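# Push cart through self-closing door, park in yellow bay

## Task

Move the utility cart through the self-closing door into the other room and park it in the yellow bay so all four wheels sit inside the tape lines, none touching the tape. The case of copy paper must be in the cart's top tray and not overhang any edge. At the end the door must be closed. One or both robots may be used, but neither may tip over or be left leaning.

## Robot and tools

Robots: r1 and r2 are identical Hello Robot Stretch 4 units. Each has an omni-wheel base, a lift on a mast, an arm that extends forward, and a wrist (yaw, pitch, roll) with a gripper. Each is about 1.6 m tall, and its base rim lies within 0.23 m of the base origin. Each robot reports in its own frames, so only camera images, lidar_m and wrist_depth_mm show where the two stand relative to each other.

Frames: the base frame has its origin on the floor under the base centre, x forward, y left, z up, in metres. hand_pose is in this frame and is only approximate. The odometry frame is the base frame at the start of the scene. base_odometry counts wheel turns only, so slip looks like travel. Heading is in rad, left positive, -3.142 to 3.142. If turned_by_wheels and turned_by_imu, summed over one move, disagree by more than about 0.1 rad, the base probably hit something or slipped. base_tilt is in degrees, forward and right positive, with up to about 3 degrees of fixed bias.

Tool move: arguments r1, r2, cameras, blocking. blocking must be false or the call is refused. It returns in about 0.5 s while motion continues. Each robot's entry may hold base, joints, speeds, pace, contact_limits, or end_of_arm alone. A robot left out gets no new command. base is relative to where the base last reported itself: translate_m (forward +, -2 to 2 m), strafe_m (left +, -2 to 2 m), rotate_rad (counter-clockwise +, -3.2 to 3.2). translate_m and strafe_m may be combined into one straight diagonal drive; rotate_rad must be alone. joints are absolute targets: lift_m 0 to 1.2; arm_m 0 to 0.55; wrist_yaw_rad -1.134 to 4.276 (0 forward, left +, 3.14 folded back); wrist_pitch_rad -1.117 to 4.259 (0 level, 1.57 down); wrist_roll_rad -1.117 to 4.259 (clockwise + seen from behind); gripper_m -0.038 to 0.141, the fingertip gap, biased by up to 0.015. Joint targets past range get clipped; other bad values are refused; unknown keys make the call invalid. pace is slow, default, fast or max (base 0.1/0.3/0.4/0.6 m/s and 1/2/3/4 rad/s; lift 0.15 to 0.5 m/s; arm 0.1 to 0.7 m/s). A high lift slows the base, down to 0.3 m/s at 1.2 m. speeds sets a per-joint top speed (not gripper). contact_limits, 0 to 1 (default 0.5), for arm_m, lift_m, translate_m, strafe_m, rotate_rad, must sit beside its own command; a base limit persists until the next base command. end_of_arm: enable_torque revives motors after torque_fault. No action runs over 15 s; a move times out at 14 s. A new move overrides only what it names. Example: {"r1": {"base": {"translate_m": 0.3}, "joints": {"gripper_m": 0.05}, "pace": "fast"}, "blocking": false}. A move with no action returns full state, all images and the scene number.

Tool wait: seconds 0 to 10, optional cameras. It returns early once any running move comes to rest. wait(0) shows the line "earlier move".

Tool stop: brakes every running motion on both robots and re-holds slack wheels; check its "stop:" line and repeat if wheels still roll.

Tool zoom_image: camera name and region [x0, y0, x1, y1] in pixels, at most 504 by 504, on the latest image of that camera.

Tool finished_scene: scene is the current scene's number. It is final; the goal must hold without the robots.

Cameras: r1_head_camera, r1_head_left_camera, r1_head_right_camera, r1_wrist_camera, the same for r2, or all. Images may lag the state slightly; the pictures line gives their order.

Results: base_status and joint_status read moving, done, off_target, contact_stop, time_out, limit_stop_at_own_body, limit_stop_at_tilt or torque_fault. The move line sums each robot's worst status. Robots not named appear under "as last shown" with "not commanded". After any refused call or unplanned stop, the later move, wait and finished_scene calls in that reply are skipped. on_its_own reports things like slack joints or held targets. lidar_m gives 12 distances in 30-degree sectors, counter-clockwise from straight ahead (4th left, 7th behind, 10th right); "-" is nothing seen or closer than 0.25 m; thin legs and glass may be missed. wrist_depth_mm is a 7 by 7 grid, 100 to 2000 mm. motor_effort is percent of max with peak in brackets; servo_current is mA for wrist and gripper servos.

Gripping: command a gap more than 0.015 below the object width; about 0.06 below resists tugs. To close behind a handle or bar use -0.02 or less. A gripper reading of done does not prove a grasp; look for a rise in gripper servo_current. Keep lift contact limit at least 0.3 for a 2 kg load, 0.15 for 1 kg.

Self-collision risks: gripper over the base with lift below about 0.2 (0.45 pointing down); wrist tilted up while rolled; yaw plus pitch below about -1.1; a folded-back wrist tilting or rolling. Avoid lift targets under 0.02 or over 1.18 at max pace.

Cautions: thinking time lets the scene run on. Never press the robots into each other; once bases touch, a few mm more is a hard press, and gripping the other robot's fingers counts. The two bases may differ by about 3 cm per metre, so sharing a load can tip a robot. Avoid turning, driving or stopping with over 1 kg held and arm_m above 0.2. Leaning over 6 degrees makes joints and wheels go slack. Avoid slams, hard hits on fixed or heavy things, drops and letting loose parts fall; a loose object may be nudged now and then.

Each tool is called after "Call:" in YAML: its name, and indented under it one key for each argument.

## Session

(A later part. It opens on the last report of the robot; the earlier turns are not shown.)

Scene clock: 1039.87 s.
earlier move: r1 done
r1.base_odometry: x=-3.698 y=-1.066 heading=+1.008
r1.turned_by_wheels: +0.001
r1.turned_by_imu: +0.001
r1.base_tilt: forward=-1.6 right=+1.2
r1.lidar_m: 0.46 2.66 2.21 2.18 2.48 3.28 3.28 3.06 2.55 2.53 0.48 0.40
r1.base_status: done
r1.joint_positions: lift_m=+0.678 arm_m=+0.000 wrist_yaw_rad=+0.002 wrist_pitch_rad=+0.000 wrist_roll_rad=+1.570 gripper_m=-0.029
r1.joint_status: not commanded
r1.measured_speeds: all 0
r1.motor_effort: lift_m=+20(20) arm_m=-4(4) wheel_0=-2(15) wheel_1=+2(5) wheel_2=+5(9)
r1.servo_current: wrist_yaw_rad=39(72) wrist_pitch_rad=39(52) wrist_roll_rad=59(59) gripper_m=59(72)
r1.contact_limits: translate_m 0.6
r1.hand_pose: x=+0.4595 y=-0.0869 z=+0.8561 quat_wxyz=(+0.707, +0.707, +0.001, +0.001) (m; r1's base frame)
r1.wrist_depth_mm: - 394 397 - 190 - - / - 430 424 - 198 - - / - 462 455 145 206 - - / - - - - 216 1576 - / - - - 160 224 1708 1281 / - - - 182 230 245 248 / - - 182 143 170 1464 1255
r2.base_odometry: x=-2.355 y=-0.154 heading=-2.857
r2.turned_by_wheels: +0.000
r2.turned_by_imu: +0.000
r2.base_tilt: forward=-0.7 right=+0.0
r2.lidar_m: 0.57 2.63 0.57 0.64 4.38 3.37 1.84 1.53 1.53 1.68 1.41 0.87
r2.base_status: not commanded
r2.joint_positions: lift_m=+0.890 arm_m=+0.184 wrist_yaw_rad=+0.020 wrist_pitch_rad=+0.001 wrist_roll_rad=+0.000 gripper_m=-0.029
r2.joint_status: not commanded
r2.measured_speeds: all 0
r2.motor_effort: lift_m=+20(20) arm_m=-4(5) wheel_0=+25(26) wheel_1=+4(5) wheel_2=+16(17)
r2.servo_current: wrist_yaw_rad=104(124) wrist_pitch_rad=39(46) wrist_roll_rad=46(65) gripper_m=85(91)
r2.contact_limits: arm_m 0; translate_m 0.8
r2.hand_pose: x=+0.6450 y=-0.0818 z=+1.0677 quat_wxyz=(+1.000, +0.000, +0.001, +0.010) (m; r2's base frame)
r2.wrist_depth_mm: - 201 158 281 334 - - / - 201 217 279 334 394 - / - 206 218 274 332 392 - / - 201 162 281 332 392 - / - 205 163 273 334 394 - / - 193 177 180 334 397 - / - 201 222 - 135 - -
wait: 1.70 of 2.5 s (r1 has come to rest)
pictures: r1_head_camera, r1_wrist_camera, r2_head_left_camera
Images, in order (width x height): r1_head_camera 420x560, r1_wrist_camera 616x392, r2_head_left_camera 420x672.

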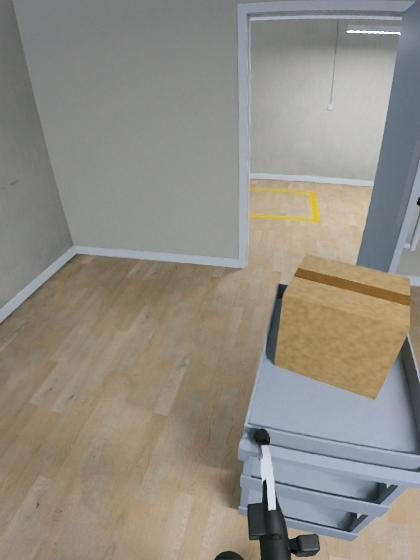

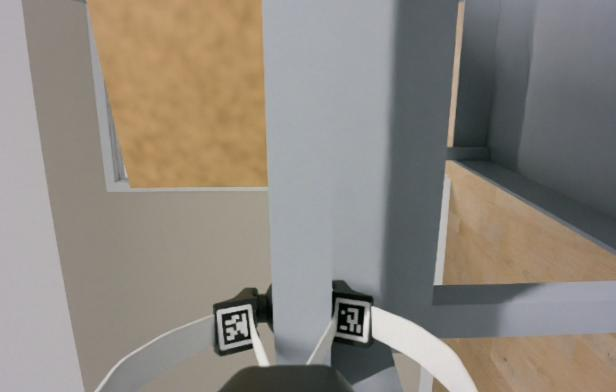

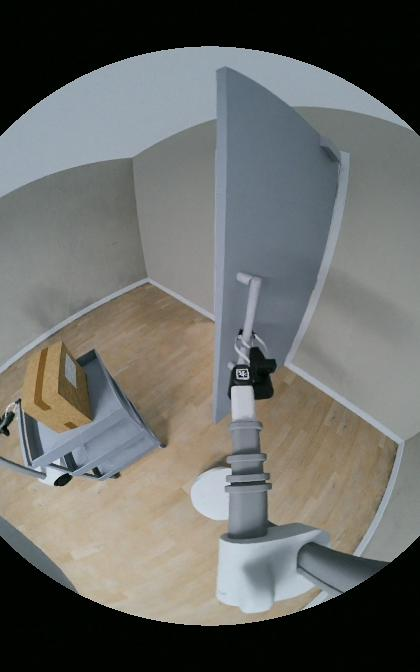

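Call:
move:
  blocking: false
  r1: {"joints":{"gripper_m":0.12}}

Call:
wait:
  seconds: 1.5

Call:
move:
  blocking: false
  r1: {"base":{"translate_m":-0.14},"pace":"slow"}

Call:
wait:
  seconds: 2.5

Call:
move:
  blocking: false
  r1: {"base":{"rotate_rad":-0.21},"pace":"slow"}

Call:
wait:
  seconds: 1.5
  cameras: ["r1_head_camera","r1_wrist_camera"]

Scene clock: 1069.83 s.
move: r1 moving
r1.base_odometry: x=-3.698 y=-1.066 heading=+1.008
r1.turned_by_wheels: +0.000
r1.turned_by_imu: +0.000
r1.base_tilt: forward=-1.6 right=+1.3
r1.lidar_m: 0.45 2.62 2.20 2.19 2.48 3.27 3.28 3.02 2.53 2.54 0.45 0.39
r1.base_status: not commanded
r1.joint_positions: lift_m=+0.678 arm_m=+0.000 wrist_yaw_rad=+0.002 wrist_pitch_rad=+0.000 wrist_roll_rad=+1.570 gripper_m=-0.004
r1.joint_status: gripper_m moving
r1.measured_speeds: all 0
r1.motor_effort: lift_m=+19(20) arm_m=-3(4) wheel_0=-1(2) wheel_1=+2(2) wheel_2=+3(5)
r1.servo_current: wrist_yaw_rad=46(65) wrist_pitch_rad=46(46) wrist_roll_rad=39(65) gripper_m=85(85)
r1.contact_limits: translate_m 0.6
r1.hand_pose: x=+0.4594 y=-0.0869 z=+0.8561 quat_wxyz=(+0.707, +0.707, +0.001, +0.001) (m; r1's base frame)
r1.wrist_depth_mm: - 399 397 136 191 - - / - 430 424 - 200 - - / - 466 452 148 208 - - / - - - - 217 1756 - / - - - 164 226 1708 1308 / - - 193 175 234 249 250 / - - - 139 180 1618 1255
r2: as last shown
r2.lidar_m: 0.57 2.62 0.57 0.67 4.42 3.42 1.84 1.52 1.53 1.70 1.40 0.90
r2.motor_effort: lift_m=+20(20) arm_m=-4(5) wheel_0=+25(25) wheel_1=+4(4) wheel_2=+16(16)
r2.servo_current: wrist_yaw_rad=111(130) wrist_pitch_rad=39(46) wrist_roll_rad=65(65) gripper_m=78(85)
r2.contact_limits: arm_m 0; translate_m 0.8
r2.wrist_depth_mm: - 200 158 281 330 - - / - 201 217 282 332 392 - / - 206 218 274 332 394 - / - 202 162 281 332 394 - / - 205 164 273 332 394 - / - 194 177 180 334 394 - / - 201 222 - 135 - -
pictures: none

Scene clock: 1071.33 s.
earlier move: r1 moving
r1.base_odometry: x=-3.698 y=-1.066 heading=+1.008
r1.turned_by_wheels: +0.000
r1.turned_by_imu: +0.000
r1.base_tilt: forward=-1.6 right=+1.3
r1.lidar_m: 0.46 2.63 2.21 2.19 2.46 3.26 3.25 3.04 2.56 2.52 0.48 0.41
r1.base_status: not commanded
r1.joint_positions: lift_m=+0.678 arm_m=+0.000 wrist_yaw_rad=+0.002 wrist_pitch_rad=+0.000 wrist_roll_rad=+1.570 gripper_m=+0.120
r1.joint_status: gripper_m moving
r1.measured_speeds: all 0
r1.motor_effort: lift_m=+19(20) arm_m=+3(4) wheel_0=-1(2) wheel_1=+2(2) wheel_2=+0(5)
r1.servo_current: wrist_yaw_rad=46(65) wrist_pitch_rad=46(52) wrist_roll_rad=46(65) gripper_m=33(104)
r1.contact_limits: translate_m 0.6
r1.hand_pose: x=+0.4594 y=-0.0869 z=+0.8561 quat_wxyz=(+0.707, +0.707, +0.001, +0.001) (m; r1's base frame)
r1.wrist_depth_mm: - 402 402 200 202 - - / - 427 430 209 209 - - / - 462 455 215 216 - - / - - - 223 227 1708 - / - - - 230 236 1661 1229 / - - - 178 213 255 260 / - - - 145 254 1983 1255
r2.base_odometry: x=-2.355 y=-0.154 heading=-2.857
r2.turned_by_wheels: +0.000
r2.turned_by_imu: +0.000
r2.base_tilt: forward=-0.7 right=+0.1
r2.lidar_m: 0.56 2.61 0.58 0.65 4.41 3.36 1.81 1.54 1.53 1.69 1.42 0.87
r2.base_status: not commanded
r2.joint_positions: lift_m=+0.890 arm_m=+0.184 wrist_yaw_rad=+0.020 wrist_pitch_rad=+0.001 wrist_roll_rad=+0.000 gripper_m=-0.029
r2.joint_status: not commanded
r2.measured_speeds: all 0
r2.on_its_own: wrist_yaw_rad is at rest, and its servo_current (111 mA) is outside its rest range (0 to 104 mA)
r2.motor_effort: lift_m=+20(20) arm_m=-4(5) wheel_0=+25(26) wheel_1=+4(4) wheel_2=+16(17)
r2.servo_current: wrist_yaw_rad=111(130) wrist_pitch_rad=46(52) wrist_roll_rad=46(65) gripper_m=85(91)
r2.contact_limits: arm_m 0; translate_m 0.8
r2.hand_pose: x=+0.6450 y=-0.0818 z=+1.0677 quat_wxyz=(+1.000, +0.000, +0.001, +0.010) (m; r2's base frame)
r2.wrist_depth_mm: - 201 158 279 332 - - / - 200 217 281 332 394 - / - 204 217 274 332 392 - / - 201 161 281 332 392 - / - 206 164 274 332 394 - / - 193 177 180 334 397 - / - 201 222 - 135 - -
wait: 1.50 s; no rest
pictures: none

Scene clock: 1071.83 s.
earlier move: r1 done
move: r1 moving
r1.base_odometry: x=-3.705 y=-1.076 heading=+1.008
r1.turned_by_wheels: +0.000
r1.turned_by_imu: +0.000
r1.base_tilt: forward=-1.6 right=+1.3
r1.lidar_m: 0.47 2.65 2.19 2.21 2.48 3.28 3.25 3.02 2.56 2.53 0.47 0.42
r1.base_status: translate_m moving
r1.joint_positions: lift_m=+0.678 arm_m=+0.000 wrist_yaw_rad=+0.002 wrist_pitch_rad=+0.000 wrist_roll_rad=+1.570 gripper_m=+0.120
r1.joint_status: all done
r1.measured_speeds: translate_m=-0.049 strafe_m=+0.000 rotate_rad=-0.002 lift_m=+0.000 arm_m=+0.000 wrist_yaw_rad=+0.000 wrist_pitch_rad=+0.000 wrist_roll_rad=+0.000
r1.motor_effort: lift_m=+19(20) arm_m=+4(4) wheel_0=-4(7) wheel_1=-2(5) wheel_2=+5(7)
r1.servo_current: wrist_yaw_rad=59(72) wrist_pitch_rad=39(46) wrist_roll_rad=39(72) gripper_m=39(46)
r1.hand_pose: x=+0.4594 y=-0.0869 z=+0.8561 quat_wxyz=(+0.707, +0.707, +0.001, +0.001) (m; r1's base frame)
r1.wrist_depth_mm: - 410 407 207 212 - - / - 436 436 216 219 - - / - 473 469 225 229 - - / - - - 234 236 1808 - / - - - 183 246 1756 1255 / - - - 251 251 265 271 / - - - 145 266 1921 1255
r2.base_odometry: x=-2.355 y=-0.154 heading=-2.857
r2.turned_by_wheels: +0.000
r2.turned_by_imu: +0.000
r2.base_tilt: forward=-0.6 right=+0.0
r2.lidar_m: 0.56 2.63 0.57 0.66 4.41 3.39 1.81 1.53 1.53 1.70 1.40 0.87
r2.base_status: not commanded
r2.joint_positions: lift_m=+0.890 arm_m=+0.184 wrist_yaw_rad=+0.020 wrist_pitch_rad=+0.001 wrist_roll_rad=+0.000 gripper_m=-0.029
r2.joint_status: not commanded
r2.measured_speeds: all 0
r2.motor_effort: lift_m=+20(20) arm_m=-4(4) wheel_0=+25(26) wheel_1=+4(4) wheel_2=+16(16)
r2.servo_current: wrist_yaw_rad=98(117) wrist_pitch_rad=39(39) wrist_roll_rad=39(52) gripper_m=91(91)
r2.contact_limits: arm_m 0; translate_m 0.8
r2.hand_pose: x=+0.6450 y=-0.0818 z=+1.0677 quat_wxyz=(+1.000, +0.000, +0.001, +0.010) (m; r2's base frame)
r2.wrist_depth_mm: - 200 158 281 330 - - / - 200 217 281 334 394 - / - 205 217 272 334 397 - / - 201 162 281 332 392 - / - 205 164 274 332 394 - / - 194 177 181 332 394 - / - 201 222 - 135 - -
pictures: none

Scene clock: 1074.03 s.
earlier move: r1 done
r1.base_odometry: x=-3.773 y=-1.184 heading=+1.008
r1.turned_by_wheels: +0.000
r1.turned_by_imu: +0.000
r1.base_tilt: forward=-1.6 right=+1.3
r1.lidar_m: 0.53 2.66 2.24 2.22 2.52 3.15 3.11 3.01 2.52 2.52 0.62 0.54
r1.base_status: done
r1.joint_positions: lift_m=+0.678 arm_m=+0.000 wrist_yaw_rad=+0.002 wrist_pitch_rad=+0.000 wrist_roll_rad=+1.570 gripper_m=+0.120
r1.joint_status: all done
r1.measured_speeds: all 0
r1.motor_effort: lift_m=+19(20) arm_m=+4(4) wheel_0=-2(7) wheel_1=-2(6) wheel_2=+1(7)
r1.servo_current: wrist_yaw_rad=39(78) wrist_pitch_rad=46(52) wrist_roll_rad=39(72) gripper_m=39(46)
r1.hand_pose: x=+0.4594 y=-0.0869 z=+0.8561 quat_wxyz=(+0.707, +0.707, +0.001, +0.001) (m; r1's base frame)
r1.wrist_depth_mm: - 517 512 268 330 - - / - - 549 281 - - - / - - 580 294 357 - - / - - 621 301 - 1863 - / - - - 319 397 415 402 / - - - 347 198 213 1255 / - - - 145 - 1863 1255
r2.base_odometry: x=-2.355 y=-0.154 heading=-2.857
r2.turned_by_wheels: +0.000
r2.turned_by_imu: +0.000
r2.base_tilt: forward=-0.7 right=+0.0
r2.lidar_m: 0.54 2.63 0.57 0.65 1.45 3.38 1.82 1.53 1.52 1.70 1.41 0.91
r2.base_status: not commanded
r2.joint_positions: lift_m=+0.890 arm_m=+0.184 wrist_yaw_rad=+0.020 wrist_pitch_rad=+0.001 wrist_roll_rad=+0.000 gripper_m=-0.029
r2.joint_status: not commanded
r2.measured_speeds: all 0
r2.on_its_own: wrist_yaw_rad is at rest, and its servo_current (117 mA) is outside its rest range (0 to 104 mA)
r2.motor_effort: lift_m=+20(20) arm_m=-4(5) wheel_0=+25(26) wheel_1=+4(4) wheel_2=+16(17)
r2.servo_current: wrist_yaw_rad=117(124) wrist_pitch_rad=39(46) wrist_roll_rad=46(59) gripper_m=85(91)
r2.contact_limits: arm_m 0; translate_m 0.8
r2.hand_pose: x=+0.6450 y=-0.0818 z=+1.0677 quat_wxyz=(+1.000, +0.000, +0.001, +0.010) (m; r2's base frame)
r2.wrist_depth_mm: - 200 158 279 334 - - / - 202 217 279 332 394 - / - 206 218 274 332 394 - / - 201 161 279 334 394 - / - 206 164 274 334 394 - / - 193 177 180 332 394 - / - 200 222 - 135 - -
wait: 2.20 of 2.5 s (r1 has come to rest)
pictures: none

Scene clock: 1074.53 s.
move: r1 moving
r1.base_odometry: x=-3.773 y=-1.184 heading=+0.884
r1.turned_by_wheels: -0.124
r1.turned_by_imu: -0.125
r1.base_tilt: forward=-1.6 right=+1.3
r1.lidar_m: 0.52 2.84 2.25 2.22 2.39 3.21 3.14 3.28 2.57 2.50 1.36 0.52
r1.base_status: rotate_rad moving
r1.joint_positions: lift_m=+0.678 arm_m=+0.000 wrist_yaw_rad=+0.002 wrist_pitch_rad=+0.000 wrist_roll_rad=+1.570 gripper_m=+0.120
r1.joint_status: not commanded
r1.measured_speeds: translate_m=+0.000 strafe_m=+0.000 rotate_rad=-0.445 lift_m=+0.000 arm_m=+0.000 wrist_yaw_rad=+0.000 wrist_pitch_rad=+0.000 wrist_roll_rad=+0.000
r1.motor_effort: lift_m=+20(20) arm_m=+4(4) wheel_0=+5(7) wheel_1=+3(6) wheel_2=+3(6)
r1.servo_current: wrist_yaw_rad=39(59) wrist_pitch_rad=39(46) wrist_roll_rad=59(59) gripper_m=46(46)
r1.hand_pose: x=+0.4594 y=-0.0869 z=+0.8561 quat_wxyz=(+0.707, +0.707, +0.001, +0.001) (m; r1's base frame)
r1.wrist_depth_mm: - - 1366 - 342 - - / - - 544 290 - - - / - - 569 297 - - - / - - 609 304 368 - - / - - - 312 - 1921 - / - - - 320 212 399 402 / - - - 145 - 1983 1255
r2.base_odometry: x=-2.355 y=-0.154 heading=-2.857
r2.turned_by_wheels: +0.000
r2.turned_by_imu: +0.000
r2.base_tilt: forward=-0.7 right=+0.0
r2.lidar_m: 0.58 2.65 0.56 0.67 1.47 3.39 1.86 1.52 1.51 1.70 1.42 0.85
r2.base_status: not commanded
r2.joint_positions: lift_m=+0.890 arm_m=+0.184 wrist_yaw_rad=+0.020 wrist_pitch_rad=+0.001 wrist_roll_rad=+0.000 gripper_m=-0.029
r2.joint_status: not commanded
r2.measured_speeds: all 0
r2.motor_effort: lift_m=+20(20) arm_m=-4(4) wheel_0=+25(25) wheel_1=+4(4) wheel_2=+16(16)
r2.servo_current: wrist_yaw_rad=117(117) wrist_pitch_rad=39(46) wrist_roll_rad=52(52) gripper_m=85(91)
r2.contact_limits: arm_m 0; translate_m 0.8
r2.hand_pose: x=+0.6450 y=-0.0818 z=+1.0677 quat_wxyz=(+1.000, +0.000, +0.001, +0.010) (m; r2's base frame)
r2.wrist_depth_mm: - 201 158 281 332 - - / - 202 218 279 332 394 - / - 205 218 273 330 394 - / - 202 162 281 332 394 - / - 206 164 273 334 394 - / - 193 177 180 332 394 - / - 201 222 - 135 - -
pictures: none

Scene clock: 1075.23 s.
earlier move: r1 done
r1.base_odometry: x=-3.773 y=-1.184 heading=+0.798
r1.turned_by_wheels: -0.085
r1.turned_by_imu: -0.086
r1.base_tilt: forward=-1.6 right=+1.2
r1.lidar_m: 0.53 2.76 2.30 2.24 2.33 3.19 3.17 3.31 2.59 2.50 1.52 0.55
r1.base_status: done
r1.joint_positions: lift_m=+0.678 arm_m=+0.000 wrist_yaw_rad=+0.002 wrist_pitch_rad=+0.000 wrist_roll_rad=+1.570 gripper_m=+0.120
r1.joint_status: not commanded
r1.measured_speeds: all 0
r1.motor_effort: lift_m=+19(20) arm_m=+4(4) wheel_0=+3(7) wheel_1=+3(6) wheel_2=+3(6)
r1.servo_current: wrist_yaw_rad=46(72) wrist_pitch_rad=39(46) wrist_roll_rad=39(59) gripper_m=46(52)
r1.hand_pose: x=+0.4594 y=-0.0869 z=+0.8561 quat_wxyz=(+0.707, +0.707, +0.001, +0.001) (m; r1's base frame)
r1.wrist_depth_mm: - - - - - 1808 - / - - 1464 306 368 - - / - - 569 309 - - - / - - 591 312 - - - / - - 621 317 379 - - / - - 634 319 211 196 - / - - - 145 - 1708 -
r2.base_odometry: x=-2.355 y=-0.154 heading=-2.857
r2.turned_by_wheels: +0.000
r2.turned_by_imu: +0.000
r2.base_tilt: forward=-0.6 right=+0.0
r2.lidar_m: 0.57 2.67 0.55 0.65 1.48 3.36 1.85 1.51 1.51 1.68 1.42 0.89
r2.base_status: not commanded
r2.joint_positions: lift_m=+0.890 arm_m=+0.184 wrist_yaw_rad=+0.020 wrist_pitch_rad=+0.001 wrist_roll_rad=+0.000 gripper_m=-0.029
r2.joint_status: not commanded
r2.measured_speeds: all 0
r2.motor_effort: lift_m=+20(20) arm_m=-4(5) wheel_0=+25(26) wheel_1=+4(4) wheel_2=+16(17)
r2.servo_current: wrist_yaw_rad=104(124) wrist_pitch_rad=33(46) wrist_roll_rad=33(59) gripper_m=85(91)
r2.contact_limits: arm_m 0; translate_m 0.8
r2.hand_pose: x=+0.6450 y=-0.0818 z=+1.0677 quat_wxyz=(+1.000, +0.000, +0.001, +0.010) (m; r2's base frame)
r2.wrist_depth_mm: - 200 158 279 332 - - / - 200 217 279 334 394 - / - 206 217 273 332 394 - / - 201 162 281 334 394 - / - 205 164 274 332 394 - / - 193 177 180 334 394 - / - 201 223 - 135 - -
wait: 0.70 of 1.5 s (r1 has come to rest)
pictures: r1_head_camera, r1_wrist_camera
Images, in order (width x height): r1_head_camera 420x560, r1_wrist_camera 616x392.

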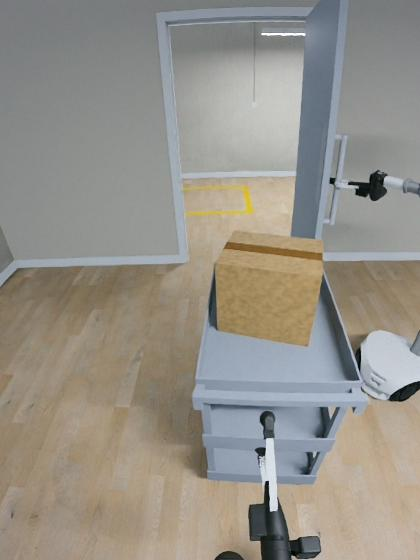

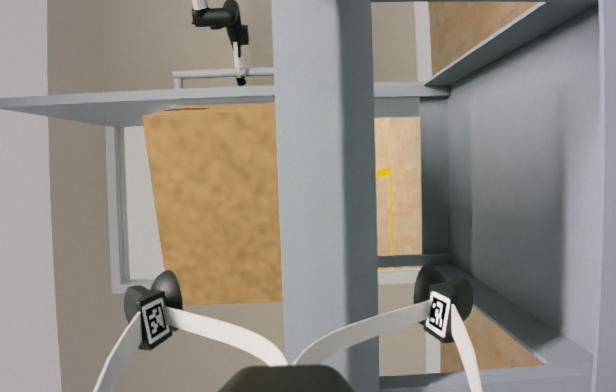

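Call:
move:
  blocking: false
  r1: {"base":{"translate_m":0.125,"strafe_m":-0.02},"pace":"slow"}

Call:
wait:
  seconds: 2.5

Call:
move:
  blocking: false
  r1: {"joints":{"gripper_m":-0.03}}

Call:
wait:
  seconds: 2
  cameras: ["r1_head_camera","r1_wrist_camera"]

Scene clock: 1089.83 s.
move: r1 moving
r1.base_odometry: x=-3.763 y=-1.176 heading=+0.799
r1.turned_by_wheels: +0.000
r1.turned_by_imu: +0.000
r1.base_tilt: forward=-1.6 right=+1.3
r1.lidar_m: 0.52 2.76 2.32 2.21 2.32 3.19 3.18 3.30 2.61 2.49 1.50 0.56
r1.base_status: translate_m moving; strafe_m moving
r1.joint_positions: lift_m=+0.678 arm_m=+0.000 wrist_yaw_rad=+0.002 wrist_pitch_rad=+0.000 wrist_roll_rad=+1.570 gripper_m=+0.120
r1.joint_status: not commanded
r1.measured_speeds: translate_m=+0.049 strafe_m=-0.008 rotate_rad=+0.000 lift_m=+0.000 arm_m=+0.000 wrist_yaw_rad=+0.000 wrist_pitch_rad=+0.000 wrist_roll_rad=+0.000
r1.motor_effort: lift_m=+19(20) arm_m=+4(4) wheel_0=+8(8) wheel_1=+6(6) wheel_2=-5(6)
r1.servo_current: wrist_yaw_rad=39(59) wrist_pitch_rad=39(46) wrist_roll_rad=39(65) gripper_m=46(46)
r1.hand_pose: x=+0.4594 y=-0.0869 z=+0.8561 quat_wxyz=(+0.707, +0.707, +0.001, +0.001) (m; r1's base frame)
r1.wrist_depth_mm: - - - - - 1808 - / - - 1464 296 355 - - / - - 554 297 359 - - / - - 580 300 - - - / - - 597 303 366 - - / - - 627 306 192 196 - / - - - 144 - 1863 -
r2: as last shown
r2.base_tilt: forward=-0.7 right=+0.0
r2.lidar_m: 0.57 2.63 0.55 0.65 1.44 3.39 1.83 1.53 1.52 1.70 1.39 0.87
r2.motor_effort: lift_m=+20(20) arm_m=-4(4) wheel_0=+25(25) wheel_1=+4(5) wheel_2=+16(17)
r2.servo_current: wrist_yaw_rad=104(124) wrist_pitch_rad=39(46) wrist_roll_rad=52(65) gripper_m=78(91)
r2.contact_limits: arm_m 0; translate_m 0.8
r2.wrist_depth_mm: - 200 158 281 332 - - / - 200 217 279 332 394 - / - 205 217 273 334 397 - / - 201 162 282 332 394 - / - 205 164 273 334 392 - / - 193 177 180 334 399 - / - 201 223 - 135 - -
pictures: none

Scene clock: 1091.87 s.
earlier move: r1 done
r1.base_odometry: x=-3.672 y=-1.108 heading=+0.799
r1.turned_by_wheels: +0.000
r1.turned_by_imu: +0.000
r1.base_tilt: forward=-1.6 right=+1.2
r1.lidar_m: 0.39 2.61 2.34 2.22 2.33 3.25 3.31 3.43 2.58 2.50 1.30 0.43
r1.base_status: done
r1.joint_positions: lift_m=+0.678 arm_m=+0.000 wrist_yaw_rad=+0.002 wrist_pitch_rad=+0.000 wrist_roll_rad=+1.570 gripper_m=+0.120
r1.joint_status: not commanded
r1.measured_speeds: all 0
r1.motor_effort: lift_m=+19(20) arm_m=+4(4) wheel_0=+3(8) wheel_1=+2(6) wheel_2=-3(6)
r1.servo_current: wrist_yaw_rad=33(65) wrist_pitch_rad=52(52) wrist_roll_rad=46(78) gripper_m=46(52)
r1.hand_pose: x=+0.4594 y=-0.0869 z=+0.8561 quat_wxyz=(+0.707, +0.707, +0.001, +0.001) (m; r1's base frame)
r1.wrist_depth_mm: - - - 238 240 1808 - / - - 1336 240 243 - - / - 442 445 244 246 - - / - 466 462 245 247 - - / - 492 484 249 249 - - / - 492 500 191 212 197 - / - - - 144 255 1756 -
r2.base_odometry: x=-2.355 y=-0.154 heading=-2.857
r2.turned_by_wheels: +0.000
r2.turned_by_imu: +0.000
r2.base_tilt: forward=-0.7 right=+0.0
r2.lidar_m: 0.58 2.65 0.56 0.65 1.44 3.41 1.82 1.56 1.53 1.70 1.39 0.90
r2.base_status: not commanded
r2.joint_positions: lift_m=+0.890 arm_m=+0.184 wrist_yaw_rad=+0.020 wrist_pitch_rad=+0.001 wrist_roll_rad=+0.000 gripper_m=-0.029
r2.joint_status: not commanded
r2.measured_speeds: all 0
r2.motor_effort: lift_m=+20(20) arm_m=-4(5) wheel_0=+25(26) wheel_1=+4(5) wheel_2=+16(17)
r2.servo_current: wrist_yaw_rad=104(124) wrist_pitch_rad=39(52) wrist_roll_rad=39(65) gripper_m=78(98)
r2.contact_limits: arm_m 0; translate_m 0.8
r2.hand_pose: x=+0.6450 y=-0.0818 z=+1.0677 quat_wxyz=(+1.000, +0.000, +0.001, +0.010) (m; r2's base frame)
r2.wrist_depth_mm: - 200 158 279 332 - - / - 201 218 279 334 394 - / - 206 218 273 334 394 - / - 202 162 281 332 394 - / - 205 164 273 334 394 - / - 193 177 179 332 397 - / - 201 222 - 135 - -
wait: 2.03 of 2.5 s (r1 has come to rest)
pictures: none

Scene clock: 1092.37 s.
move: r1 moving
r1.base_odometry: x=-3.672 y=-1.108 heading=+0.799
r1.turned_by_wheels: +0.000
r1.turned_by_imu: +0.000
r1.base_tilt: forward=-1.6 right=+1.3
r1.lidar_m: 0.40 2.61 2.33 2.24 2.33 3.22 3.32 3.43 2.59 2.49 1.31 0.43
r1.base_status: not commanded
r1.joint_positions: lift_m=+0.678 arm_m=+0.000 wrist_yaw_rad=+0.002 wrist_pitch_rad=+0.000 wrist_roll_rad=+1.570 gripper_m=+0.106
r1.joint_status: gripper_m moving
r1.measured_speeds: all 0
r1.motor_effort: lift_m=+19(20) arm_m=+4(4) wheel_0=+3(4) wheel_1=+2(3) wheel_2=-3(3)
r1.servo_current: wrist_yaw_rad=59(59) wrist_pitch_rad=46(52) wrist_roll_rad=52(52) gripper_m=91(91)
r1.hand_pose: x=+0.4594 y=-0.0869 z=+0.8561 quat_wxyz=(+0.707, +0.707, +0.001, +0.001) (m; r1's base frame)
r1.wrist_depth_mm: - - - 239 240 1756 - / - - 1366 241 242 - - / - 442 442 244 245 - - / - 462 466 245 247 - - / - 492 480 248 250 - - / - - 496 190 197 - - / - - - 142 255 1756 -
r2: as last shown
r2.lidar_m: 0.58 2.64 0.57 0.67 1.41 3.40 1.83 1.53 1.53 1.67 1.41 0.90
r2.motor_effort: lift_m=+20(20) arm_m=-4(4) wheel_0=+25(26) wheel_1=+5(5) wheel_2=+16(16)
r2.servo_current: wrist_yaw_rad=104(124) wrist_pitch_rad=39(46) wrist_roll_rad=59(59) gripper_m=85(91)
r2.contact_limits: arm_m 0; translate_m 0.8
r2.wrist_depth_mm: - 200 158 281 332 - - / - 201 217 278 332 394 - / - 205 217 273 332 397 - / - 202 162 281 332 397 - / - 205 164 273 330 394 - / - 194 177 180 334 397 - / - 201 223 - 135 - -
pictures: none

Scene clock: 1094.10 s.
earlier move: r1 done
r1.base_odometry: x=-3.672 y=-1.108 heading=+0.799
r1.turned_by_wheels: +0.000
r1.turned_by_imu: +0.000
r1.base_tilt: forward=-1.6 right=+1.3
r1.lidar_m: 0.40 2.61 2.33 2.25 2.32 3.25 3.31 3.40 2.60 2.49 1.29 0.43
r1.base_status: not commanded
r1.joint_positions: lift_m=+0.678 arm_m=+0.000 wrist_yaw_rad=+0.002 wrist_pitch_rad=+0.000 wrist_roll_rad=+1.570 gripper_m=-0.029
r1.joint_status: all done
r1.measured_speeds: all 0
r1.motor_effort: lift_m=+19(20) arm_m=-4(4) wheel_0=+2(4) wheel_1=+2(3) wheel_2=-1(3)
r1.servo_current: wrist_yaw_rad=26(65) wrist_pitch_rad=46(52) wrist_roll_rad=46(72) gripper_m=85(169)
r1.hand_pose: x=+0.4594 y=-0.0869 z=+0.8561 quat_wxyz=(+0.707, +0.707, +0.001, +0.001) (m; r1's base frame)
r1.wrist_depth_mm: - - - 232 234 1808 - / - - 1336 233 235 - - / - 439 436 236 238 - - / - 459 459 240 241 - - / - 488 477 182 243 - - / - - 196 196 181 1808 - / - 154 - 186 249 142 -
r2.base_odometry: x=-2.355 y=-0.154 heading=-2.857
r2.turned_by_wheels: +0.000
r2.turned_by_imu: +0.000
r2.base_tilt: forward=-0.7 right=+0.0
r2.lidar_m: 0.56 2.64 0.56 0.69 1.42 3.40 1.83 1.53 1.51 1.69 1.41 0.92
r2.base_status: not commanded
r2.joint_positions: lift_m=+0.890 arm_m=+0.184 wrist_yaw_rad=+0.020 wrist_pitch_rad=+0.001 wrist_roll_rad=+0.000 gripper_m=-0.029
r2.joint_status: not commanded
r2.measured_speeds: all 0
r2.on_its_own: wrist_yaw_rad is at rest, and its servo_current (130 mA) is outside its rest range (0 to 104 mA)
r2.motor_effort: lift_m=+20(20) arm_m=-4(5) wheel_0=+25(26) wheel_1=+4(5) wheel_2=+16(17)
r2.servo_current: wrist_yaw_rad=130(130) wrist_pitch_rad=46(46) wrist_roll_rad=46(59) gripper_m=85(91)
r2.contact_limits: arm_m 0; translate_m 0.8
r2.hand_pose: x=+0.6450 y=-0.0818 z=+1.0677 quat_wxyz=(+1.000, +0.000, +0.001, +0.010) (m; r2's base frame)
r2.wrist_depth_mm: - 200 158 279 334 - - / - 200 217 281 334 394 - / - 205 218 274 332 394 - / - 202 161 281 332 394 - / - 205 164 273 332 392 - / - 194 177 180 332 394 - / - 200 221 - 135 - -
wait: 1.73 of 2 s (r1 has come to rest)
pictures: r1_head_camera, r1_wrist_camera
Images, in order (width x height): r1_head_camera 420x560, r1_wrist_camera 616x392.

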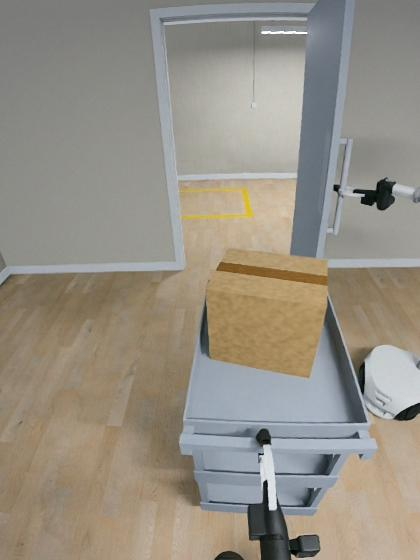

